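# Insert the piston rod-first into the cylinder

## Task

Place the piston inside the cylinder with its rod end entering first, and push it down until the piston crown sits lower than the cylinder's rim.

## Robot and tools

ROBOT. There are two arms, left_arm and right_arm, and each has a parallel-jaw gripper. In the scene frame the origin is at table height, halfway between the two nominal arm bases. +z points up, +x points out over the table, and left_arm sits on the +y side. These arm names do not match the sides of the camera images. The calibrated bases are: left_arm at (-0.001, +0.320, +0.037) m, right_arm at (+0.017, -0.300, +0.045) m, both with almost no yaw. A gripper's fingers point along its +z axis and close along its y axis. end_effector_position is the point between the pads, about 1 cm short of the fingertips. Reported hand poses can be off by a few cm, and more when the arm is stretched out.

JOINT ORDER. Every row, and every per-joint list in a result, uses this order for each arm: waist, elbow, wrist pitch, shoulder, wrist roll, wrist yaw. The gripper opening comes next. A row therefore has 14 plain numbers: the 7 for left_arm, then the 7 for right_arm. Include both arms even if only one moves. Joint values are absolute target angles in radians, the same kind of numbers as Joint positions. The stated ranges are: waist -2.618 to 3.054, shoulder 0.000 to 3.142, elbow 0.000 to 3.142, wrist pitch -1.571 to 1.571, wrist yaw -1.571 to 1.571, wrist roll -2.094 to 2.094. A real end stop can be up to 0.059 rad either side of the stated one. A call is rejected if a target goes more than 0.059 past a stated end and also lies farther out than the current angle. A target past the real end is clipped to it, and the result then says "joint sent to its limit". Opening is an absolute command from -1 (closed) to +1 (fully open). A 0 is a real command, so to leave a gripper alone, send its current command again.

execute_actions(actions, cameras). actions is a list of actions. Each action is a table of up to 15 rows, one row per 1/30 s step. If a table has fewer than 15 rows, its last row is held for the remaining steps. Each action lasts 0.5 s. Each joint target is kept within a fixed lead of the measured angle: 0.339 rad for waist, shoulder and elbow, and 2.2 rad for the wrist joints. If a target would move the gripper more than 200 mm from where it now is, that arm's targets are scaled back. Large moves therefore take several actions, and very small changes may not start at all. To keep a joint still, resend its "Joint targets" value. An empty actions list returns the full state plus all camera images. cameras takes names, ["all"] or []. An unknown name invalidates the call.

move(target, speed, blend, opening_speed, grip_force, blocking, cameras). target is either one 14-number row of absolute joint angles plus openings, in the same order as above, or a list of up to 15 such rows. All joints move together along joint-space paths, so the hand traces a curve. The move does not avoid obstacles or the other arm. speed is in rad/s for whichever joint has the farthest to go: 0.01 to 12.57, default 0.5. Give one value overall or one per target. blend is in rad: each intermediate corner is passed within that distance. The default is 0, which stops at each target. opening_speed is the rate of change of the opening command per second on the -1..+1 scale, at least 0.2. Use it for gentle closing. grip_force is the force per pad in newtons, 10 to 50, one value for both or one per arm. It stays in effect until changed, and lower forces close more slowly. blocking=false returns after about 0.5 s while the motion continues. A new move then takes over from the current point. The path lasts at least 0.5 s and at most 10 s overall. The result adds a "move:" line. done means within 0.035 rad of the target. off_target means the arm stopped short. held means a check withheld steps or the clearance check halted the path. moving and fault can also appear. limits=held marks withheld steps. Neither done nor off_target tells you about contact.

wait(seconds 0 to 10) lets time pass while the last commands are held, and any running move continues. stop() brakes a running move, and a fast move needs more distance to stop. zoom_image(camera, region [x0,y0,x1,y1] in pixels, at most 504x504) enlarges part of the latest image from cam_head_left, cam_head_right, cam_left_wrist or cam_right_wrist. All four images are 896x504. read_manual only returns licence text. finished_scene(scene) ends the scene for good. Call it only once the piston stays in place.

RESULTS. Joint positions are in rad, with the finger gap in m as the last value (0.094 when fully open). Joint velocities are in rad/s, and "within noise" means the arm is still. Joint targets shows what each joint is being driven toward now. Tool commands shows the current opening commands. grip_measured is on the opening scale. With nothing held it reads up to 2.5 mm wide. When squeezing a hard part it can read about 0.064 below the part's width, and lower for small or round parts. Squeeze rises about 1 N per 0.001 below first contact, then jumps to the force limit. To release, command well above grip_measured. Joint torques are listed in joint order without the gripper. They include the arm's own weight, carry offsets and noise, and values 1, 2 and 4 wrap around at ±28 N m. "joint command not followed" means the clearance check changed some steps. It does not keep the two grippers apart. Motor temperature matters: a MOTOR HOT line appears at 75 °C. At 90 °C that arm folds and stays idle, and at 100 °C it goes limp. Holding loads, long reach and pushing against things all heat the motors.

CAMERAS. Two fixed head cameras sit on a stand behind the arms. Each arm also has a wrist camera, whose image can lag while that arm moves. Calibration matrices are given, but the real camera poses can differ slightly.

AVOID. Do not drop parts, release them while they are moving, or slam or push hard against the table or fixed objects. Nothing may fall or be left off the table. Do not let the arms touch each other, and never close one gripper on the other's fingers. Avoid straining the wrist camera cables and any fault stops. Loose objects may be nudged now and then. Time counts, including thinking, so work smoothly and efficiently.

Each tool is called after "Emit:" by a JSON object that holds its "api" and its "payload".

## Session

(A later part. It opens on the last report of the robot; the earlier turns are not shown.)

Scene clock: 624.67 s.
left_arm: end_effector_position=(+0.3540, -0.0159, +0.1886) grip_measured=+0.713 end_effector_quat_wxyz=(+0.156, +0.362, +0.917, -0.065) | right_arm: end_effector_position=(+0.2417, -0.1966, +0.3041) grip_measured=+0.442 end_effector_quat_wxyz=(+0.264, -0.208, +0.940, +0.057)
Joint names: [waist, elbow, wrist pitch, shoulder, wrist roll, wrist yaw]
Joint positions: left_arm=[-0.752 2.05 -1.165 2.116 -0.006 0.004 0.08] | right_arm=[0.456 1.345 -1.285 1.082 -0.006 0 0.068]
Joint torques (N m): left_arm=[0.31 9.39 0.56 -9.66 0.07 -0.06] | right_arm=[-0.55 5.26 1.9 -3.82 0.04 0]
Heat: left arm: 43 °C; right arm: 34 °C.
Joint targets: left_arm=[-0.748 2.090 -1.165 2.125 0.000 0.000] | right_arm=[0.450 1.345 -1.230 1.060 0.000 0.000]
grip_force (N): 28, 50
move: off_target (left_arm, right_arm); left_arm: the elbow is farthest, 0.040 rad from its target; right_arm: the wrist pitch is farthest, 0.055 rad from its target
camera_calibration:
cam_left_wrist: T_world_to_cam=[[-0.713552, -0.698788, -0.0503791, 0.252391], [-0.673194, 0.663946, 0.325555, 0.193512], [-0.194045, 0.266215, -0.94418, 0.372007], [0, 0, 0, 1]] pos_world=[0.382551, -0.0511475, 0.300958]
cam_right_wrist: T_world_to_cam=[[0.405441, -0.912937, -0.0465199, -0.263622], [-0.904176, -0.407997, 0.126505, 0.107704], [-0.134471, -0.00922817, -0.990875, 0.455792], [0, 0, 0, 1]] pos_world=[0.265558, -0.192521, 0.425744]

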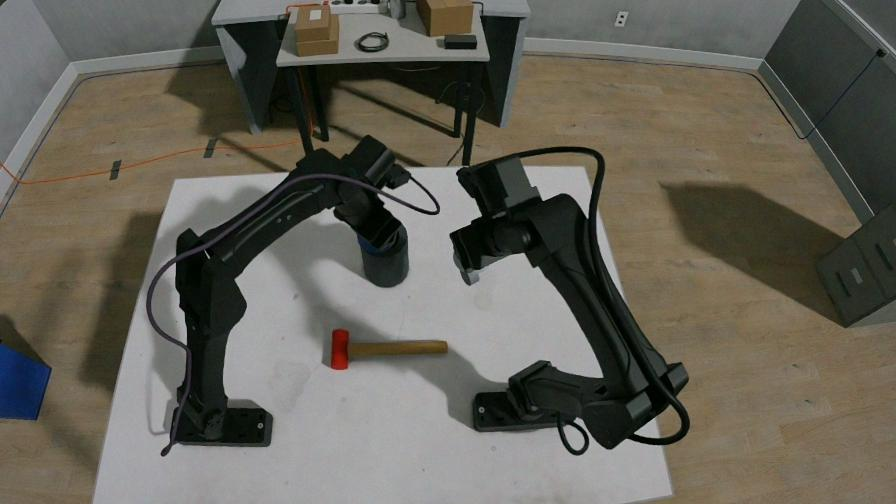

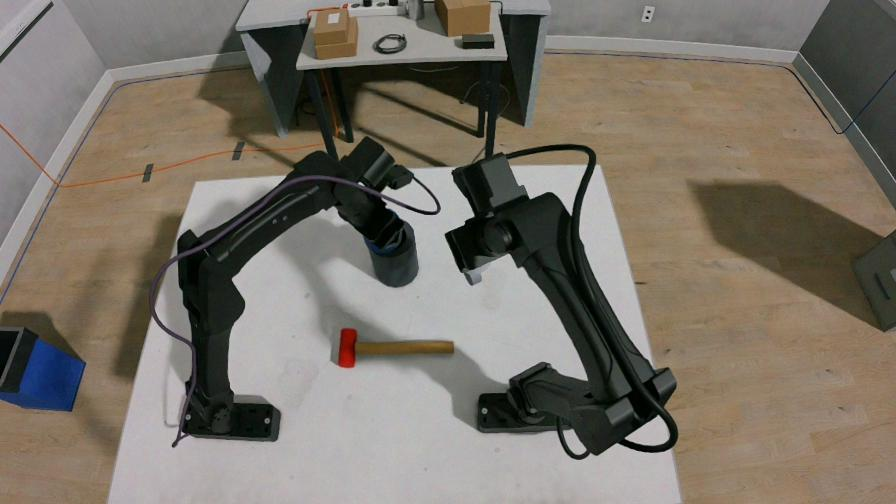

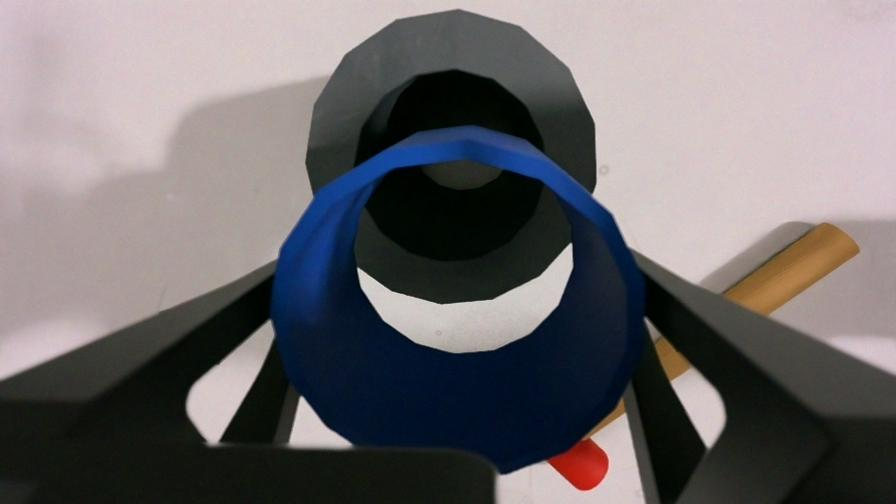

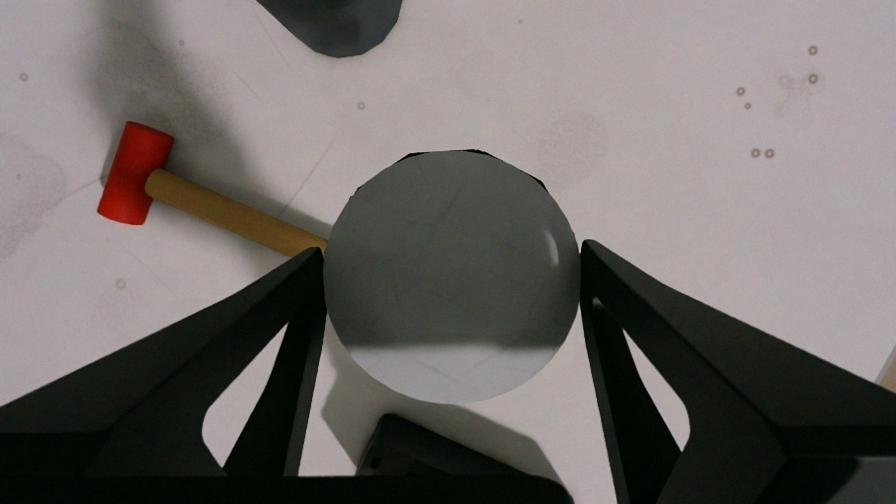

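Emit:
{"api": "zoom_image", "payload": {"camera": "cam_left_wrist", "region": [290, 0, 610, 310]}}

Emit:
{"api": "zoom_image", "payload": {"camera": "cam_left_wrist", "region": [260, 100, 660, 490]}}

Scaled by 1.575 from the camera's 896x504 image, which has a finer 1280x720 frame.

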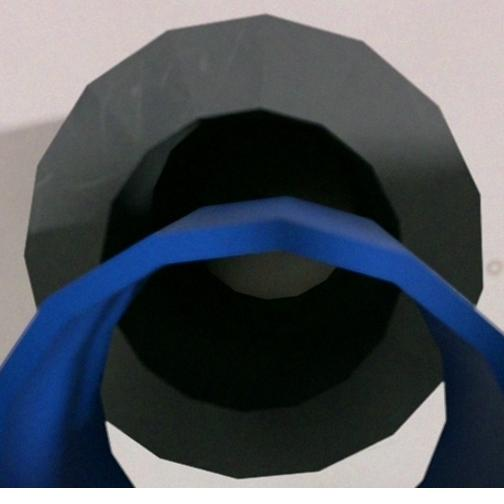

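Scaled by 1.260 from the camera's 896x504 image, which has a finer 1280x720 frame.

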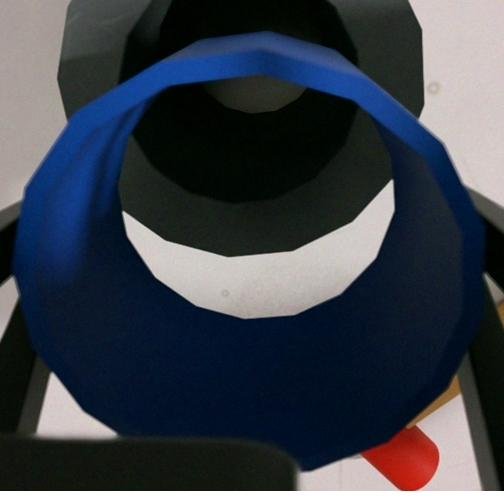

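Emit:
{"api": "move", "payload": {"target": [-0.736,2.18,-1.165,2.207,0,0,0.45,0.450,1.345,-1.23,1.06,0.0,0.0,0.15], "speed": 0.3, "cameras": ["cam_left_wrist"]}}

Emit:
{"api": "zoom_image", "payload": {"camera": "cam_left_wrist", "region": [260, 80, 660, 480]}}

Scene clock: 629.17 s.
left_arm: end_effector_position=(+0.3707, -0.0247, +0.1804) grip_measured=+0.713 end_effector_quat_wxyz=(+0.159, +0.357, +0.918, -0.065) | right_arm: end_effector_position=(+0.2417, -0.1966, +0.3041) grip_measured=+0.442 end_effector_quat_wxyz=(+0.264, -0.208, +0.940, +0.057)
Joint names: [waist, elbow, wrist pitch, shoulder, wrist roll, wrist yaw]
Joint positions: left_arm=[-0.742 2.14 -1.171 2.195 -0.006 0.004 0.08] | right_arm=[0.456 1.345 -1.285 1.082 -0.006 0 0.068]
Joint torques (N m): left_arm=[0.49 9.42 0.61 -10.02 0.07 -0.07] | right_arm=[-0.62 5.31 1.85 -3.79 0.07 -0.01]
Heat: left arm: 42 °C; right arm: 34 °C.
Joint targets: left_arm=[-0.736 2.180 -1.165 2.207 0.000 0.000] | right_arm=[0.450 1.345 -1.230 1.060 0.000 0.000]
grip_force (N): 28, 50
move: off_target (left_arm, right_arm); left_arm: the elbow is farthest, 0.040 rad from its target; right_arm: the wrist pitch is farthest, 0.055 rad from its target
camera_calibration:
cam_left_wrist: T_world_to_cam=[[-0.706368, -0.706032, -0.0506274, 0.25494], [-0.681103, 0.658467, 0.320188, 0.216922], [-0.192727, 0.260653, -0.946, 0.369556], [0, 0, 0, 1]] pos_world=[0.399051, -0.0591661, 0.293051]
Images, in order (width x height): cam_left_wrist 896x504.

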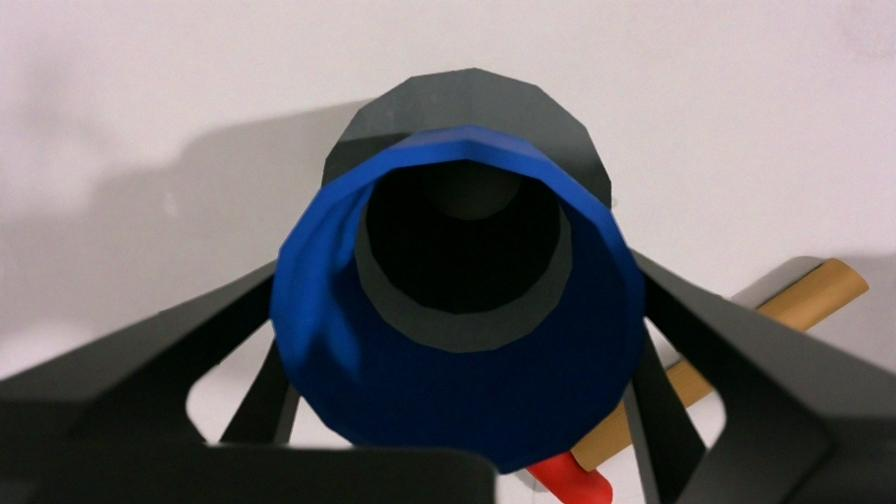

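Scaled by 1.260 from the camera's 896x504 image, which has a finer 1280x720 frame.

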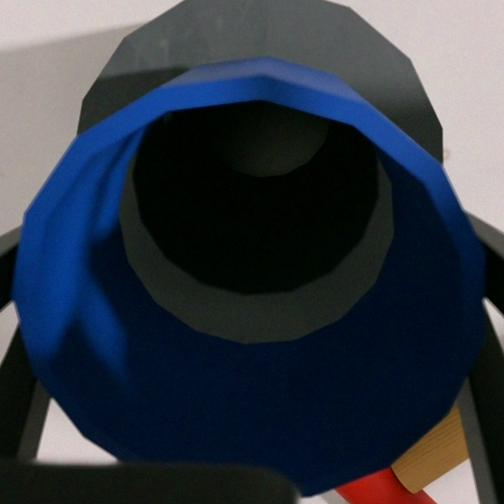

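Emit:
{"api": "move", "payload": {"target": [-0.731,2.044,-1.08,2.158,0,0,0.45,0.450,1.345,-1.23,1.06,0.0,0.0,0.15], "speed": 0.15, "cameras": ["cam_left_wrist"]}}

Emit:
{"api": "zoom_image", "payload": {"camera": "cam_left_wrist", "region": [330, 120, 610, 400]}}

Scene clock: 633.13 s.
left_arm: end_effector_position=(+0.3689, -0.0213, +0.1586) grip_measured=+0.713 end_effector_quat_wxyz=(+0.147, +0.357, +0.921, -0.060) | right_arm: end_effector_position=(+0.2417, -0.1966, +0.3041) grip_measured=+0.442 end_effector_quat_wxyz=(+0.264, -0.208, +0.940, +0.057)
Joint names: [waist, elbow, wrist pitch, shoulder, wrist roll, wrist yaw]
Joint positions: left_arm=[-0.739 2.06 -1.118 2.194 -0.006 0.004 0.08] | right_arm=[0.456 1.345 -1.285 1.082 -0.006 0 0.068]
Joint torques (N m): left_arm=[0.72 5.09 0.89 -13.56 0.07 -0.06] | right_arm=[-0.54 5.26 1.87 -3.74 0.06 -0.01]
Heat: left arm: 42 °C; right arm: 35 °C.
Joint targets: left_arm=[-0.731 2.044 -1.080 2.158 0.000 0.000] | right_arm=[0.450 1.345 -1.230 1.060 0.000 0.000]
grip_force (N): 28, 50
move: off_target (left_arm, right_arm); left_arm: the wrist pitch is farthest, 0.038 rad from its target; right_arm: the wrist pitch is farthest, 0.055 rad from its target
camera_calibration:
cam_left_wrist: T_world_to_cam=[[-0.705443, -0.707032, -0.0495576, 0.254464], [-0.676349, 0.650626, 0.345307, 0.214641], [-0.2119, 0.277113, -0.93718, 0.353714], [0, 0, 0, 1]] pos_world=[0.399634, -0.0577553, 0.269987]
Images, in order (width x height): cam_left_wrist 896x504.

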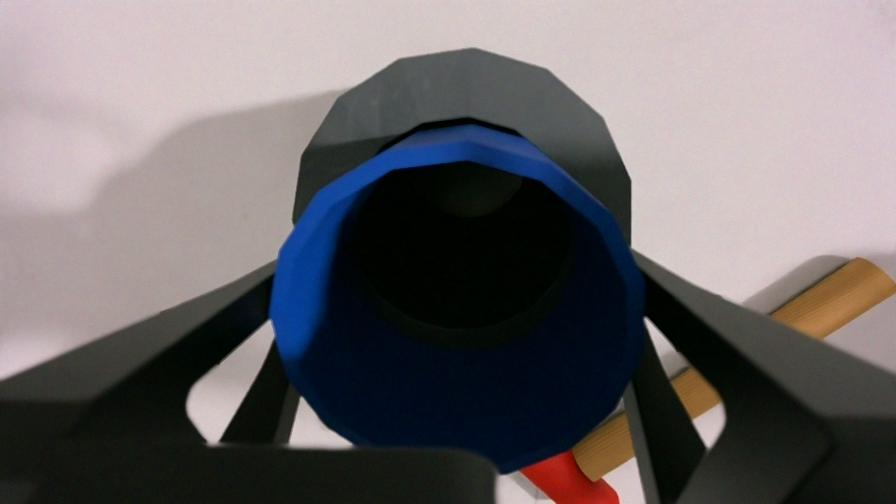

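Scaled by 1.800 from the camera's 896x504 image, which has a finer 1280x720 frame.

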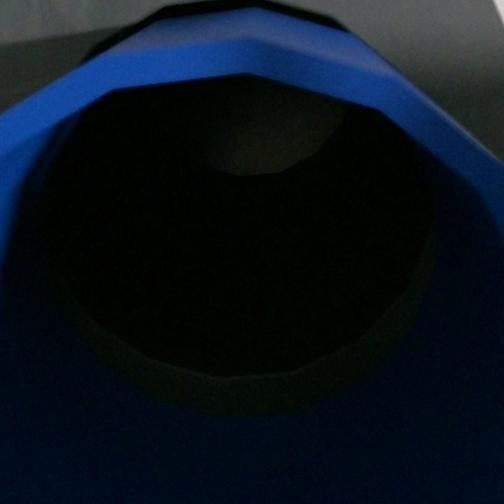

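Emit:
{"api": "move", "payload": {"target": [-0.731,1.943,-0.99,2.122,0,0,0.45,0.450,1.345,-1.23,1.06,0.0,0.0,0.15], "speed": 0.12, "cameras": ["cam_left_wrist"]}}

Emit:
{"api": "zoom_image", "payload": {"camera": "cam_left_wrist", "region": [330, 120, 610, 400]}}

Scene clock: 636.90 s.
left_arm: end_effector_position=(+0.3704, -0.0227, +0.1577) grip_measured=+0.713 end_effector_quat_wxyz=(+0.169, +0.355, +0.917, -0.068) | right_arm: end_effector_position=(+0.2417, -0.1966, +0.3041) grip_measured=+0.442 end_effector_quat_wxyz=(+0.264, -0.208, +0.940, +0.057)
Joint names: [waist, elbow, wrist pitch, shoulder, wrist roll, wrist yaw]
Joint positions: left_arm=[-0.739 1.964 -1.022 2.146 -0.006 0.004 0.08] | right_arm=[0.456 1.345 -1.285 1.082 -0.006 0 0.068]
Joint torques (N m): left_arm=[0.7 4.83 0.9 -12.4 0.07 -0.07] | right_arm=[-0.64 5.2 1.88 -3.75 0.07 -0.01]
Heat: left arm: 42 °C; right arm: 35 °C.
Joint targets: left_arm=[-0.731 1.943 -0.990 2.122 0.000 0.000] | right_arm=[0.450 1.345 -1.230 1.060 0.000 0.000]
grip_force (N): 28, 50
move: off_target (right_arm); right_arm: the wrist pitch is farthest, 0.055 rad from its target
camera_calibration:
cam_left_wrist: T_world_to_cam=[[-0.703696, -0.708637, -0.051436, 0.254192], [-0.687786, 0.661251, 0.299494, 0.228527], [-0.178221, 0.24613, -0.952711, 0.342905], [0, 0, 0, 1]] pos_world=[0.397164, -0.055383, 0.271321]
Images, in order (width x height): cam_left_wrist 896x504.

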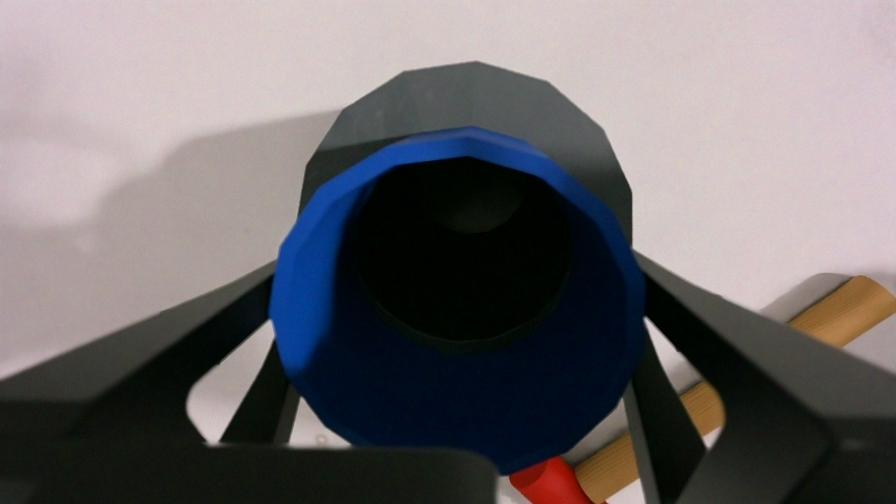

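Scaled by 1.800 from the camera's 896x504 image, which has a finer 1280x720 frame.

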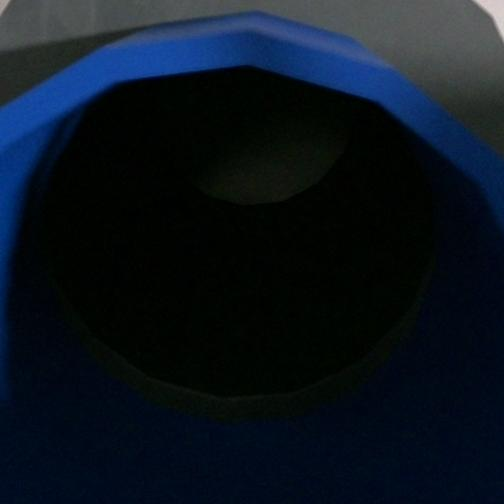

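Emit:
{"api": "move", "payload": {"target": [-0.729,2.022,-1.05,2.190,0,0,0.45,0.450,1.345,-1.23,1.06,0.0,0.0,0.15], "speed": 0.12, "cameras": ["cam_left_wrist"]}}

Emit:
{"api": "zoom_image", "payload": {"camera": "cam_left_wrist", "region": [330, 120, 610, 400]}}

Scene clock: 641.20 s.
left_arm: end_effector_position=(+0.3717, -0.0228, +0.1588) grip_measured=+0.713 end_effector_quat_wxyz=(+0.166, +0.355, +0.918, -0.067) | right_arm: end_effector_position=(+0.2417, -0.1966, +0.3041) grip_measured=+0.442 end_effector_quat_wxyz=(+0.264, -0.208, +0.940, +0.057)
Joint names: [waist, elbow, wrist pitch, shoulder, wrist roll, wrist yaw]
Joint positions: left_arm=[-0.737 1.992 -1.044 2.16 -0.006 0.004 0.08] | right_arm=[0.456 1.345 -1.285 1.082 -0.006 0 0.068]
Joint torques (N m): left_arm=[0.76 8.7 0.53 -8.61 0.07 -0.06] | right_arm=[-0.57 5.23 1.89 -3.74 0.08 -0.01]
Heat: left arm: 42 °C; right arm: 35 °C.
Joint targets: left_arm=[-0.729 2.022 -1.050 2.190 0.000 0.000] | right_arm=[0.450 1.345 -1.230 1.060 0.000 0.000]
grip_force (N): 28, 50
move: off_target (right_arm); right_arm: the wrist pitch is farthest, 0.055 rad from its target
camera_calibration:
cam_left_wrist: T_world_to_cam=[[-0.702847, -0.7095, -0.0511515, 0.254603], [-0.687207, 0.658671, 0.306429, 0.227817], [-0.183719, 0.250524, -0.950518, 0.345935], [0, 0, 0, 1]] pos_world=[0.399059, -0.0560811, 0.272031]
Images, in order (width x height): cam_left_wrist 896x504.

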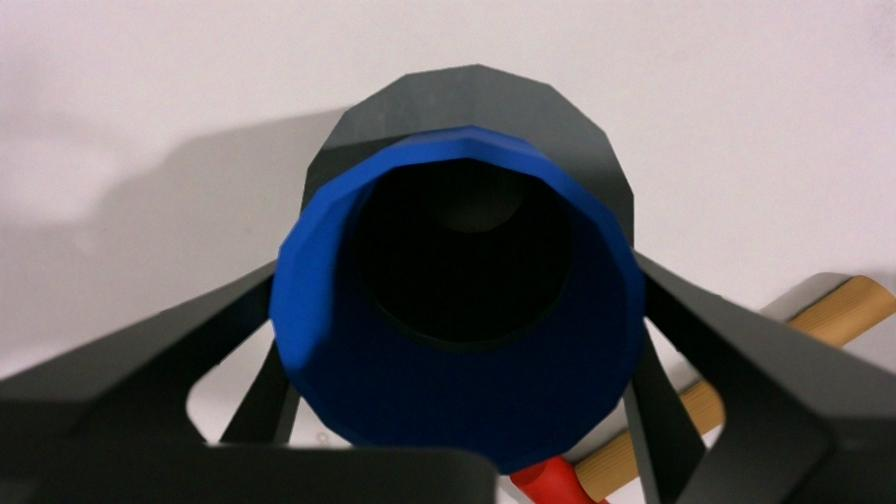

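Scaled by 1.800 from the camera's 896x504 image, which has a finer 1280x720 frame.

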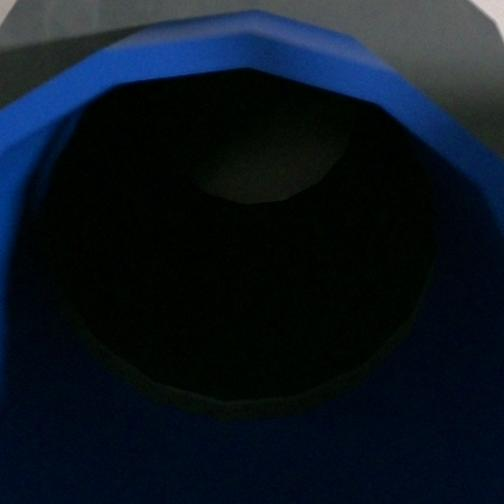

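Emit:
{"api": "move", "payload": {"target": [-0.729,2.022,-1.06,2.212,0,0,0.45,0.450,1.345,-1.23,1.06,0.0,0.0,0.15], "speed": 0.1, "cameras": ["cam_left_wrist"]}}

Emit:
{"api": "zoom_image", "payload": {"camera": "cam_left_wrist", "region": [330, 120, 610, 400]}}

Scene clock: 644.63 s.
left_arm: end_effector_position=(+0.3721, -0.0231, +0.1578) grip_measured=+0.713 end_effector_quat_wxyz=(+0.164, +0.355, +0.918, -0.066) | right_arm: end_effector_position=(+0.2417, -0.1966, +0.3041) grip_measured=+0.442 end_effector_quat_wxyz=(+0.264, -0.208, +0.940, +0.057)
Joint names: [waist, elbow, wrist pitch, shoulder, wrist roll, wrist yaw]
Joint positions: left_arm=[-0.737 2.003 -1.051 2.168 -0.006 0.004 0.08] | right_arm=[0.456 1.345 -1.285 1.082 -0.006 0 0.068]
Joint torques (N m): left_arm=[0.76 7.83 0.5 -7.66 0.06 -0.07] | right_arm=[-0.57 5.24 1.89 -3.7 0.09 -0.02]
Heat: left arm: 42 °C; right arm: 35 °C.
Joint targets: left_arm=[-0.729 2.022 -1.060 2.212 0.000 0.000] | right_arm=[0.450 1.345 -1.230 1.060 0.000 0.000]
grip_force (N): 28, 50
move: off_target (left_arm, right_arm); left_arm: the shoulder is farthest, 0.044 rad from its target; right_arm: the wrist pitch is farthest, 0.055 rad from its target
camera_calibration:
cam_left_wrist: T_world_to_cam=[[-0.703048, -0.70931, -0.0510174, 0.254662], [-0.686083, 0.65765, 0.311104, 0.227416], [-0.187118, 0.253723, -0.949006, 0.346252], [0, 0, 0, 1]] pos_world=[0.399856, -0.0567781, 0.270838]
Images, in order (width x height): cam_left_wrist 896x504.

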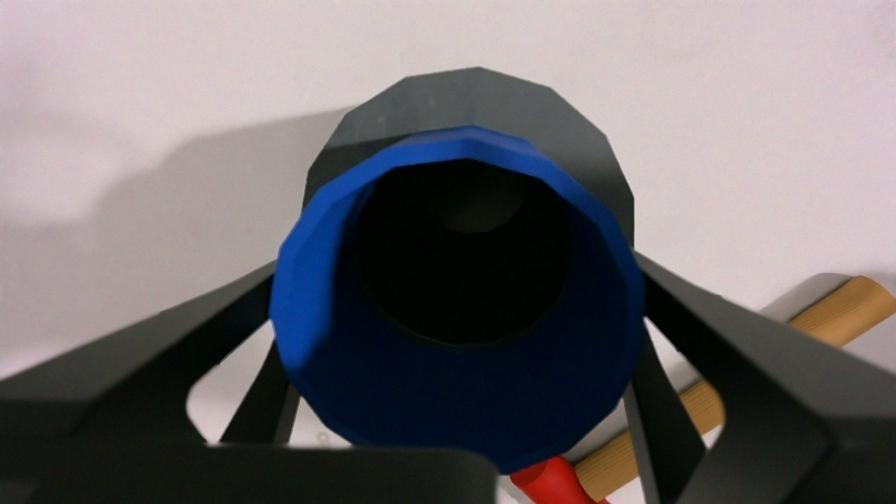

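Scaled by 1.800 from the camera's 896x504 image, which has a finer 1280x720 frame.

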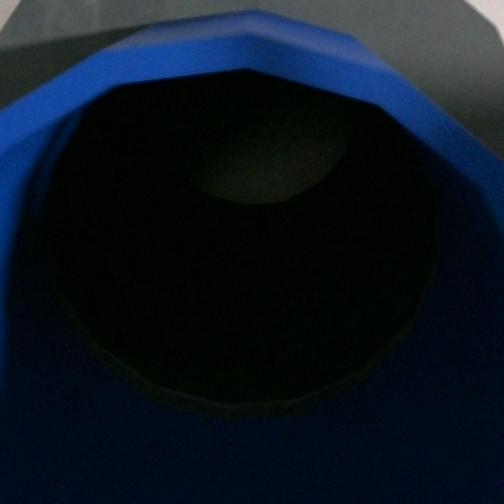

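Emit:
{"api": "move", "payload": {"target": [-0.729,2.048,-1.068,2.206,0,0,0.45,0.450,1.345,-1.23,1.06,0.0,0.0,0.15], "speed": 0.1, "cameras": ["cam_left_wrist"]}}

Emit:
{"api": "zoom_image", "payload": {"camera": "cam_left_wrist", "region": [330, 120, 610, 400]}}

Scene clock: 646.60 s.
left_arm: end_effector_position=(+0.3727, -0.0237, +0.1587) grip_measured=+0.713 end_effector_quat_wxyz=(+0.163, +0.355, +0.918, -0.066) | right_arm: end_effector_position=(+0.2417, -0.1966, +0.3041) grip_measured=+0.442 end_effector_quat_wxyz=(+0.264, -0.208, +0.940, +0.057)
Joint names: [waist, elbow, wrist pitch, shoulder, wrist roll, wrist yaw]
Joint positions: left_arm=[-0.737 2.018 -1.062 2.174 -0.006 0.004 0.08] | right_arm=[0.456 1.345 -1.285 1.082 -0.006 0 0.068]
Joint torques (N m): left_arm=[0.76 8.66 0.52 -8.61 0.07 -0.06] | right_arm=[-0.59 5.27 1.87 -3.71 0.07 -0.03]
Heat: left arm: 42 °C; right arm: 35 °C.
Joint targets: left_arm=[-0.729 2.048 -1.068 2.206 0.000 0.000] | right_arm=[0.450 1.345 -1.230 1.060 0.000 0.000]
grip_force (N): 28, 50
move: off_target (right_arm); right_arm: the wrist pitch is farthest, 0.055 rad from its target
camera_calibration:
cam_left_wrist: T_world_to_cam=[[-0.703105, -0.709262, -0.0508922, 0.254761], [-0.685586, 0.657159, 0.313231, 0.227368], [-0.188719, 0.255126, -0.948312, 0.347875], [0, 0, 0, 1]] pos_world=[0.400655, -0.0574769, 0.271641]
Images, in order (width x height): cam_left_wrist 896x504.

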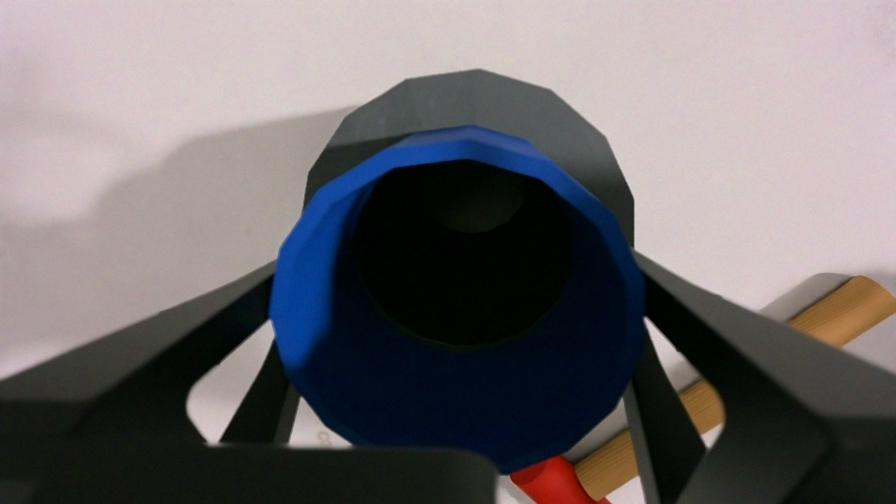

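Scaled by 1.800 from the camera's 896x504 image, which has a finer 1280x720 frame.

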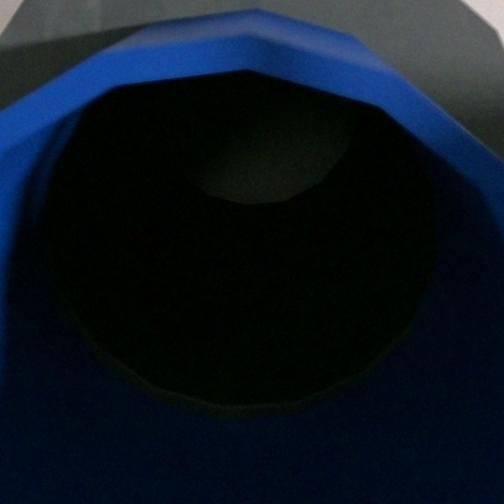

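Emit:
{"api": "move", "payload": {"target": [-0.729,2.072,-1.076,2.214,0,0,0.45,0.450,1.345,-1.23,1.06,0.0,0.0,0.15], "speed": 0.1, "cameras": ["cam_left_wrist","cam_right_wrist"]}}

Emit:
{"api": "zoom_image", "payload": {"camera": "cam_left_wrist", "region": [330, 120, 610, 400]}}

Scene clock: 647.93 s.
left_arm: end_effector_position=(+0.3744, -0.0253, +0.1591) grip_measured=+0.713 end_effector_quat_wxyz=(+0.163, +0.355, +0.918, -0.066) | right_arm: end_effector_position=(+0.2417, -0.1966, +0.3041) grip_measured=+0.442 end_effector_quat_wxyz=(+0.264, -0.208, +0.940, +0.057)
Joint names: [waist, elbow, wrist pitch, shoulder, wrist roll, wrist yaw]
Joint positions: left_arm=[-0.737 2.039 -1.071 2.186 -0.006 0.004 0.08] | right_arm=[0.456 1.345 -1.285 1.082 -0.006 0 0.068]
Joint torques (N m): left_arm=[0.76 8.94 0.53 -8.99 0.07 -0.06] | right_arm=[-0.58 5.26 1.87 -3.74 0.07 -0.02]
Heat: left arm: 41 °C; right arm: 35 °C.
Joint targets: left_arm=[-0.729 2.072 -1.076 2.214 0.000 0.000] | right_arm=[0.450 1.345 -1.230 1.060 0.000 0.000]
grip_force (N): 28, 50
move: off_target (right_arm); right_arm: the wrist pitch is farthest, 0.055 rad from its target
camera_calibration:
cam_left_wrist: T_world_to_cam=[[-0.703105, -0.709262, -0.0508922, 0.254841], [-0.685586, 0.657159, 0.313231, 0.22946], [-0.188719, 0.255126, -0.948312, 0.348984], [0, 0, 0, 1]] pos_world=[0.402355, -0.0590769, 0.272041]
cam_right_wrist: T_world_to_cam=[[0.405441, -0.912937, -0.0465199, -0.263622], [-0.904176, -0.407997, 0.126505, 0.107704], [-0.134471, -0.00922817, -0.990875, 0.455792], [0, 0, 0, 1]] pos_world=[0.265558, -0.192521, 0.425744]
Images, in order (width x height): cam_left_wrist 896x504, cam_right_wrist 896x504.

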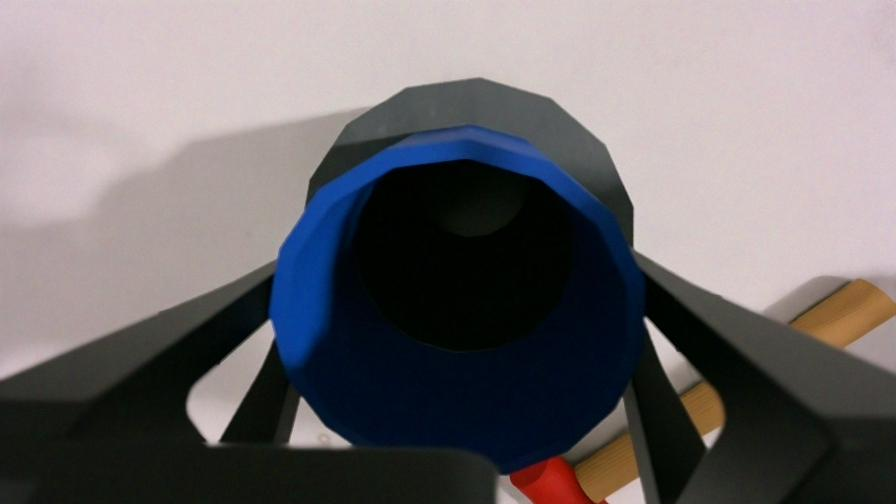

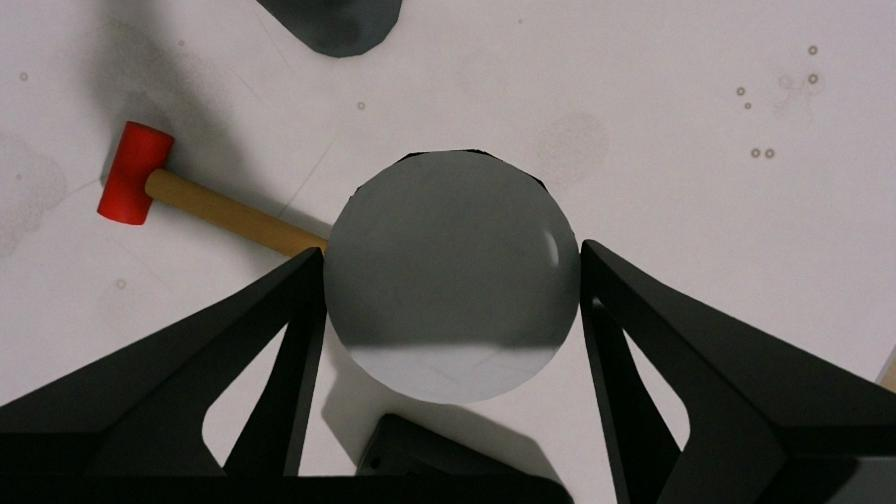

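Scaled by 1.800 from the camera's 896x504 image, which has a finer 1280x720 frame.

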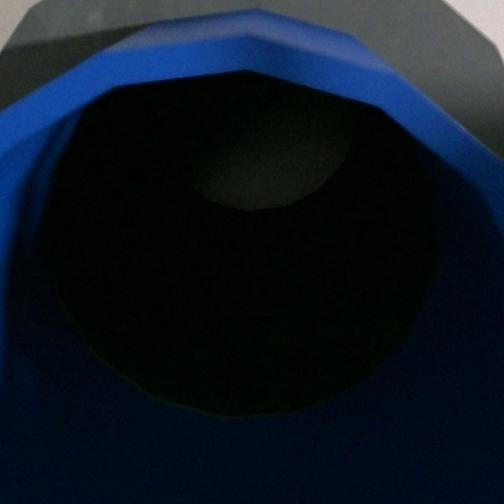

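Emit:
{"api": "move", "payload": {"target": [-0.729,2.072,-1.076,2.214,0,0,0.95,0.450,1.345,-1.23,1.06,0.0,0.0,0.15], "speed": 0.1, "opening_speed": 0.3, "cameras": ["cam_left_wrist"]}}

Emit:
{"api": "zoom_image", "payload": {"camera": "cam_left_wrist", "region": [330, 120, 610, 400]}}

Scene clock: 656.17 s.
left_arm: end_effector_position=(+0.3745, -0.0253, +0.1593) grip_measured=+0.948 end_effector_quat_wxyz=(+0.163, +0.355, +0.918, -0.066) | right_arm: end_effector_position=(+0.2417, -0.1966, +0.3041) grip_measured=+0.442 end_effector_quat_wxyz=(+0.264, -0.208, +0.940, +0.057)
Joint names: [waist, elbow, wrist pitch, shoulder, wrist roll, wrist yaw]
Joint positions: left_arm=[-0.737 2.039 -1.071 2.186 -0.006 0.004 0.092] | right_arm=[0.456 1.345 -1.285 1.082 -0.006 0 0.068]
Joint torques (N m): left_arm=[0.76 8.94 0.53 -8.99 0.07 -0.06] | right_arm=[-0.59 5.2 1.91 -3.79 0.08 -0.02]
Heat: left arm: 41 °C; right arm: 35 °C.
Joint targets: left_arm=[-0.729 2.072 -1.076 2.214 0.000 0.000] | right_arm=[0.450 1.345 -1.230 1.060 0.000 0.000]
grip_force (N): 28, 50
move: off_target (right_arm); right_arm: the wrist pitch is farthest, 0.055 rad from its target
camera_calibration:
cam_left_wrist: T_world_to_cam=[[-0.703142, -0.709228, -0.0508691, 0.254861], [-0.685604, 0.657275, 0.31295, 0.229622], [-0.188518, 0.254924, -0.948406, 0.34915], [0, 0, 0, 1]] pos_world=[0.402455, -0.059177, 0.27224]
Images, in order (width x height): cam_left_wrist 896x504.

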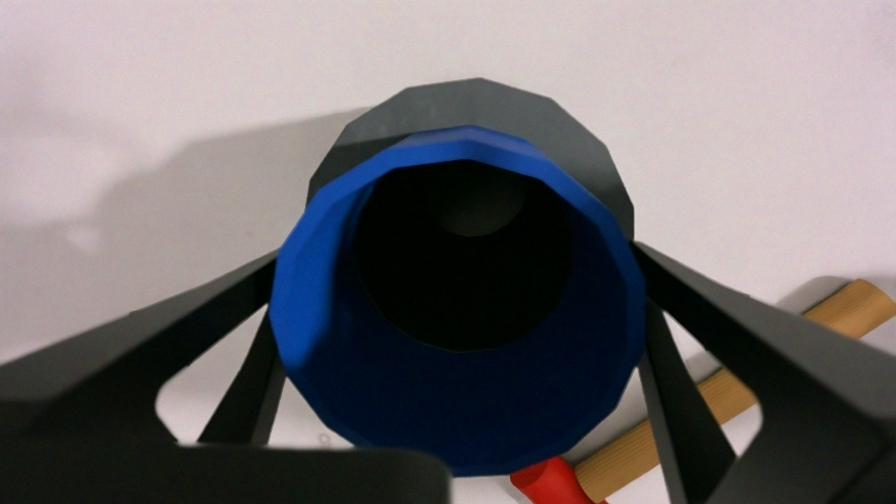

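Scaled by 1.800 from the camera's 896x504 image, which has a finer 1280x720 frame.

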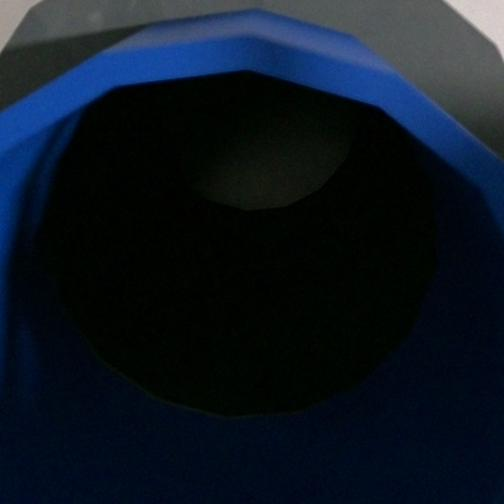

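Emit:
{"api": "move", "payload": {"target": [[-0.735,2.255,-1.245,2.218,0,0,1.0,0.450,1.345,-1.23,1.06,0.0,0.0,0.15],[-0.737,0.17,0.792,0.80,0,0,1.0,0.560,1.836,-1.313,1.455,0.0,0.0,0.15]], "speed": [0.25, 0.8], "blend": [0.03, 0], "cameras": ["cam_left_wrist","cam_right_wrist"]}}

Scene clock: 664.23 s.
left_arm: end_effector_position=(+0.2347, +0.1031, +0.2828) grip_measured=+0.998 end_effector_quat_wxyz=(+0.700, +0.239, +0.614, -0.276) | right_arm: end_effector_position=(+0.3043, -0.1325, +0.3462) grip_measured=+0.442 end_effector_quat_wxyz=(+0.258, -0.253, +0.930, +0.069)
Joint names: [waist, elbow, wrist pitch, shoulder, wrist roll, wrist yaw]
Joint positions: left_arm=[-0.737 0.177 0.772 0.816 -0.006 0.004 0.094] | right_arm=[0.554 1.786 -1.355 1.46 -0.006 0 0.068]
Joint torques (N m): left_arm=[0.03 6.39 1.54 -1.18 0.06 -0.07] | right_arm=[0.66 9.02 1.69 -5.31 0.07 -0.01]
Heat: left arm: 41 °C; right arm: 35 °C.
Joint targets: left_arm=[-0.737 0.170 0.792 0.800 0.000 0.000] | right_arm=[0.560 1.836 -1.313 1.455 0.000 0.000]
grip_force (N): 28, 50
move: off_target (right_arm); right_arm: the elbow is farthest, 0.050 rad from its target
camera_calibration:
cam_left_wrist: T_world_to_cam=[[-0.644777, -0.762858, -0.0480633, 0.244968], [-0.36439, 0.362044, -0.857989, 0.296807], [0.671925, -0.535698, -0.511415, 0.163189], [0, 0, 0, 1]] pos_world=[0.156452, 0.166839, 0.349888]
cam_right_wrist: T_world_to_cam=[[0.491872, -0.869425, -0.0464955, -0.249028], [-0.859528, -0.493401, 0.13329, 0.157932], [-0.138827, -0.0255975, -0.989986, 0.505328], [0, 0, 0, 1]] pos_world=[0.32839, -0.125652, 0.467638]
Images, in order (width x height): cam_left_wrist 896x504, cam_right_wrist 896x504.

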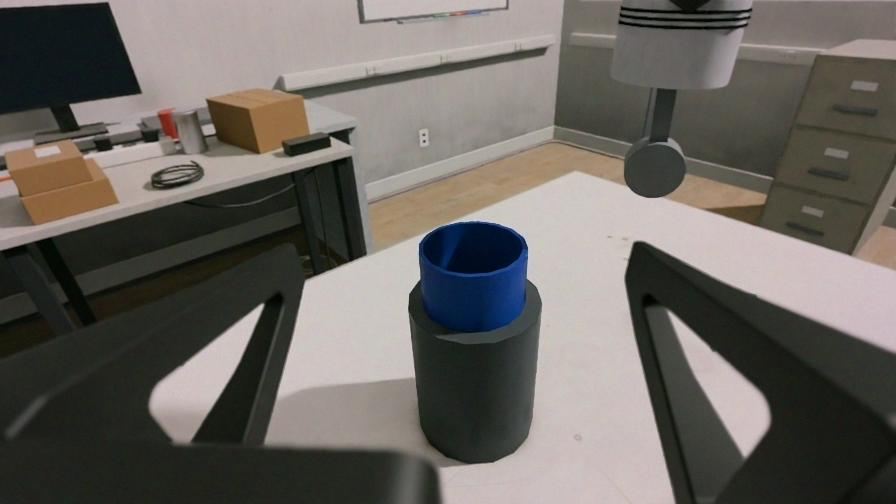

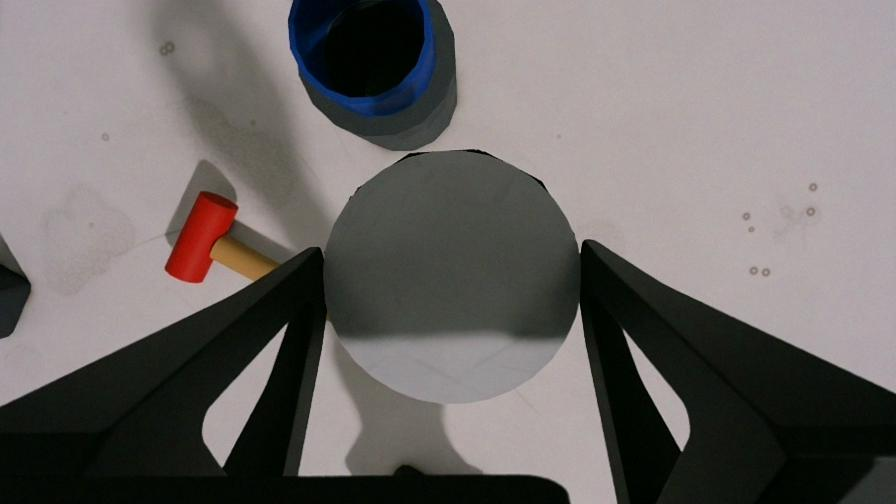

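Emit:
{"api": "zoom_image", "payload": {"camera": "cam_left_wrist", "region": [395, 205, 555, 350]}}

Scaled by 3.150 from the camera's 896x504 image, which has a finer 1280x720 frame.

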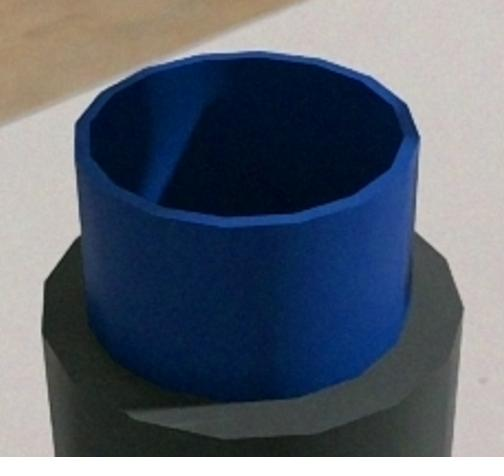

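Emit:
{"api": "move", "payload": {"target": [-0.737,0.17,0.792,0.80,0,0,1.0,0.672,2.40,-1.40,1.965,0.0,0.0,0.15], "speed": 0.4, "cameras": ["cam_left_wrist","cam_right_wrist"]}}

Scene clock: 669.13 s.
left_arm: end_effector_position=(+0.2347, +0.1032, +0.2829) grip_measured=+0.998 end_effector_quat_wxyz=(+0.700, +0.239, +0.614, -0.276) | right_arm: end_effector_position=(+0.3781, -0.0300, +0.3343) grip_measured=+0.442 end_effector_quat_wxyz=(+0.240, -0.307, +0.917, +0.079)
Joint names: [waist, elbow, wrist pitch, shoulder, wrist roll, wrist yaw]
Joint positions: left_arm=[-0.737 0.177 0.772 0.816 -0.006 0.004 0.094] | right_arm=[0.668 2.352 -1.439 1.973 -0.006 0 0.068]
Joint torques (N m): left_arm=[0.03 6.39 1.55 -1.18 0.06 -0.07] | right_arm=[0.43 8.68 1.61 -10.15 0.07 -0.02]
Heat: left arm: 42 °C; right arm: 35 °C.
Joint targets: left_arm=[-0.737 0.170 0.792 0.800 0.000 0.000] | right_arm=[0.672 2.400 -1.400 1.965 0.000 0.000]
grip_force (N): 28, 50
move: off_target (right_arm); right_arm: the elbow is farthest, 0.048 rad from its target
camera_calibration:
cam_left_wrist: T_world_to_cam=[[-0.644795, -0.762842, -0.048085, 0.245052], [-0.364099, 0.361852, -0.858193, 0.296829], [0.672065, -0.535851, -0.51107, 0.163125], [0, 0, 0, 1]] pos_world=[0.156453, 0.166938, 0.349889]
cam_right_wrist: T_world_to_cam=[[0.587164, -0.808153, -0.0461246, -0.231057], [-0.793792, -0.586018, 0.162719, 0.236002], [-0.158532, -0.0589297, -0.985594, 0.511436], [0, 0, 0, 1]] pos_world=[0.404083, -0.018289, 0.455008]
Images, in order (width x height): cam_left_wrist 896x504, cam_right_wrist 896x504.

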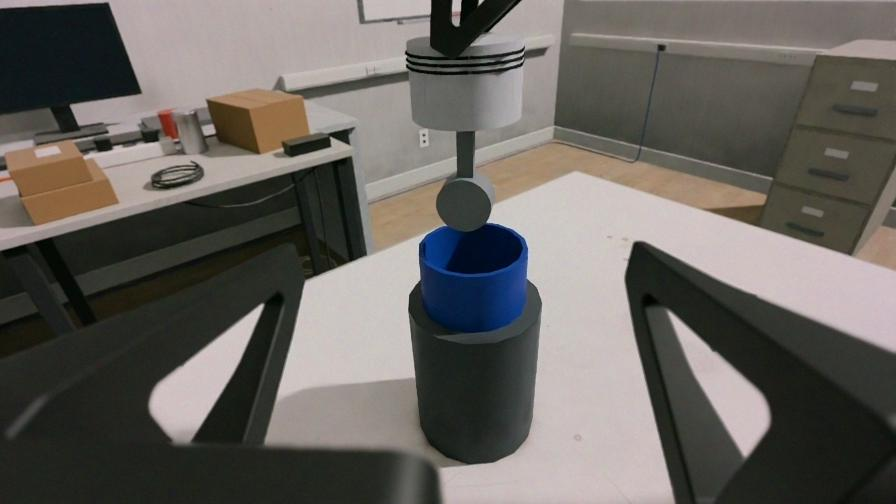

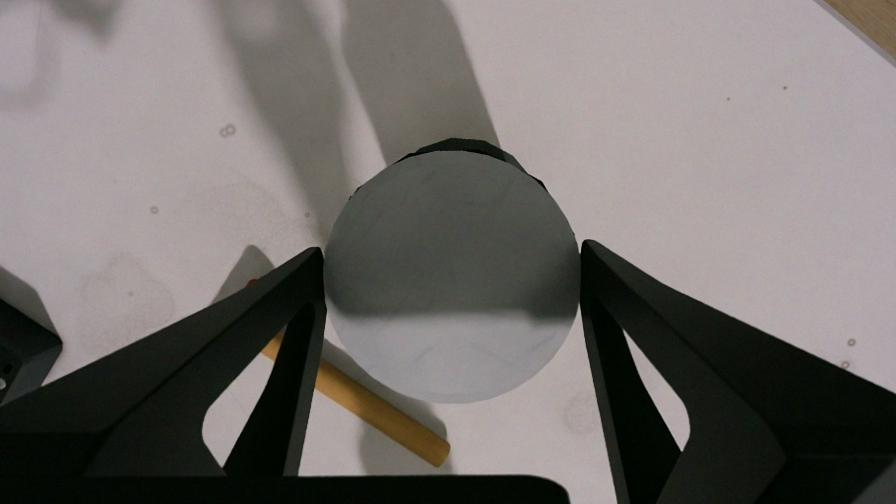

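Emit:
{"api": "execute_actions", "payload": {"actions": [[[-0.737,0.17,0.792,0.80,0,0,1.0,0.672,2.40,-1.40,1.965,0.0,0.0,0.15]]], "cameras": ["cam_head_left","cam_head_right"]}}

Emit:
{"api": "zoom_image", "payload": {"camera": "cam_head_left", "region": [330, 160, 450, 300]}}

Emit:
{"api": "zoom_image", "payload": {"camera": "cam_head_right", "region": [330, 160, 450, 300]}}

Scene clock: 670.97 s.
left_arm: end_effector_position=(+0.2347, +0.1032, +0.2829) grip_measured=+0.998 end_effector_quat_wxyz=(+0.700, +0.239, +0.614, -0.276) | right_arm: end_effector_position=(+0.3780, -0.0300, +0.3343) grip_measured=+0.442 end_effector_quat_wxyz=(+0.240, -0.307, +0.917, +0.079)
Joint names: [waist, elbow, wrist pitch, shoulder, wrist roll, wrist yaw]
Joint positions: left_arm=[-0.737 0.177 0.772 0.816 -0.006 0.004 0.094] | right_arm=[0.668 2.352 -1.44 1.973 -0.006 0 0.068]
Joint torques (N m): left_arm=[0.02 6.39 1.55 -1.17 0.06 -0.07] | right_arm=[0.43 8.68 1.62 -10.19 0.06 0]
Heat: left arm: 42 °C; right arm: 35 °C.
Joint targets: left_arm=[-0.737 0.170 0.792 0.800 0.000 0.000] | right_arm=[0.672 2.400 -1.400 1.965 0.000 0.000]
grip_force (N): 28, 50
Images, in order (width x height): cam_head_left 896x504, cam_head_right 896x504.

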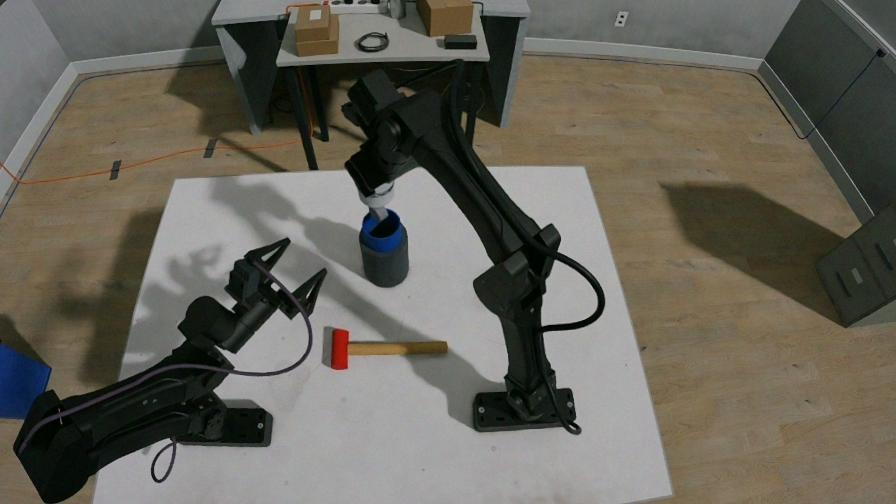

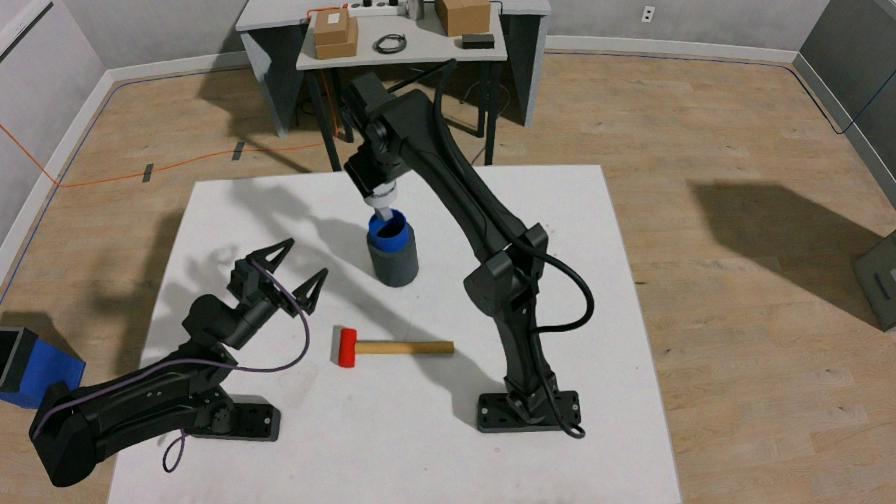

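Scaled by 3.600 from the camera's 896x504 image, which has a finer 1280x720 frame.

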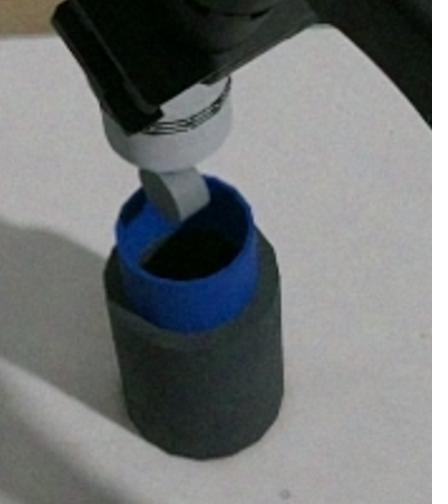

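Scaled by 3.600 from the camera's 896x504 image, which has a finer 1280x720 frame.

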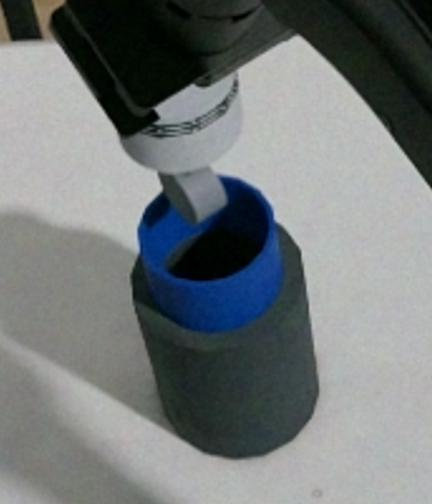

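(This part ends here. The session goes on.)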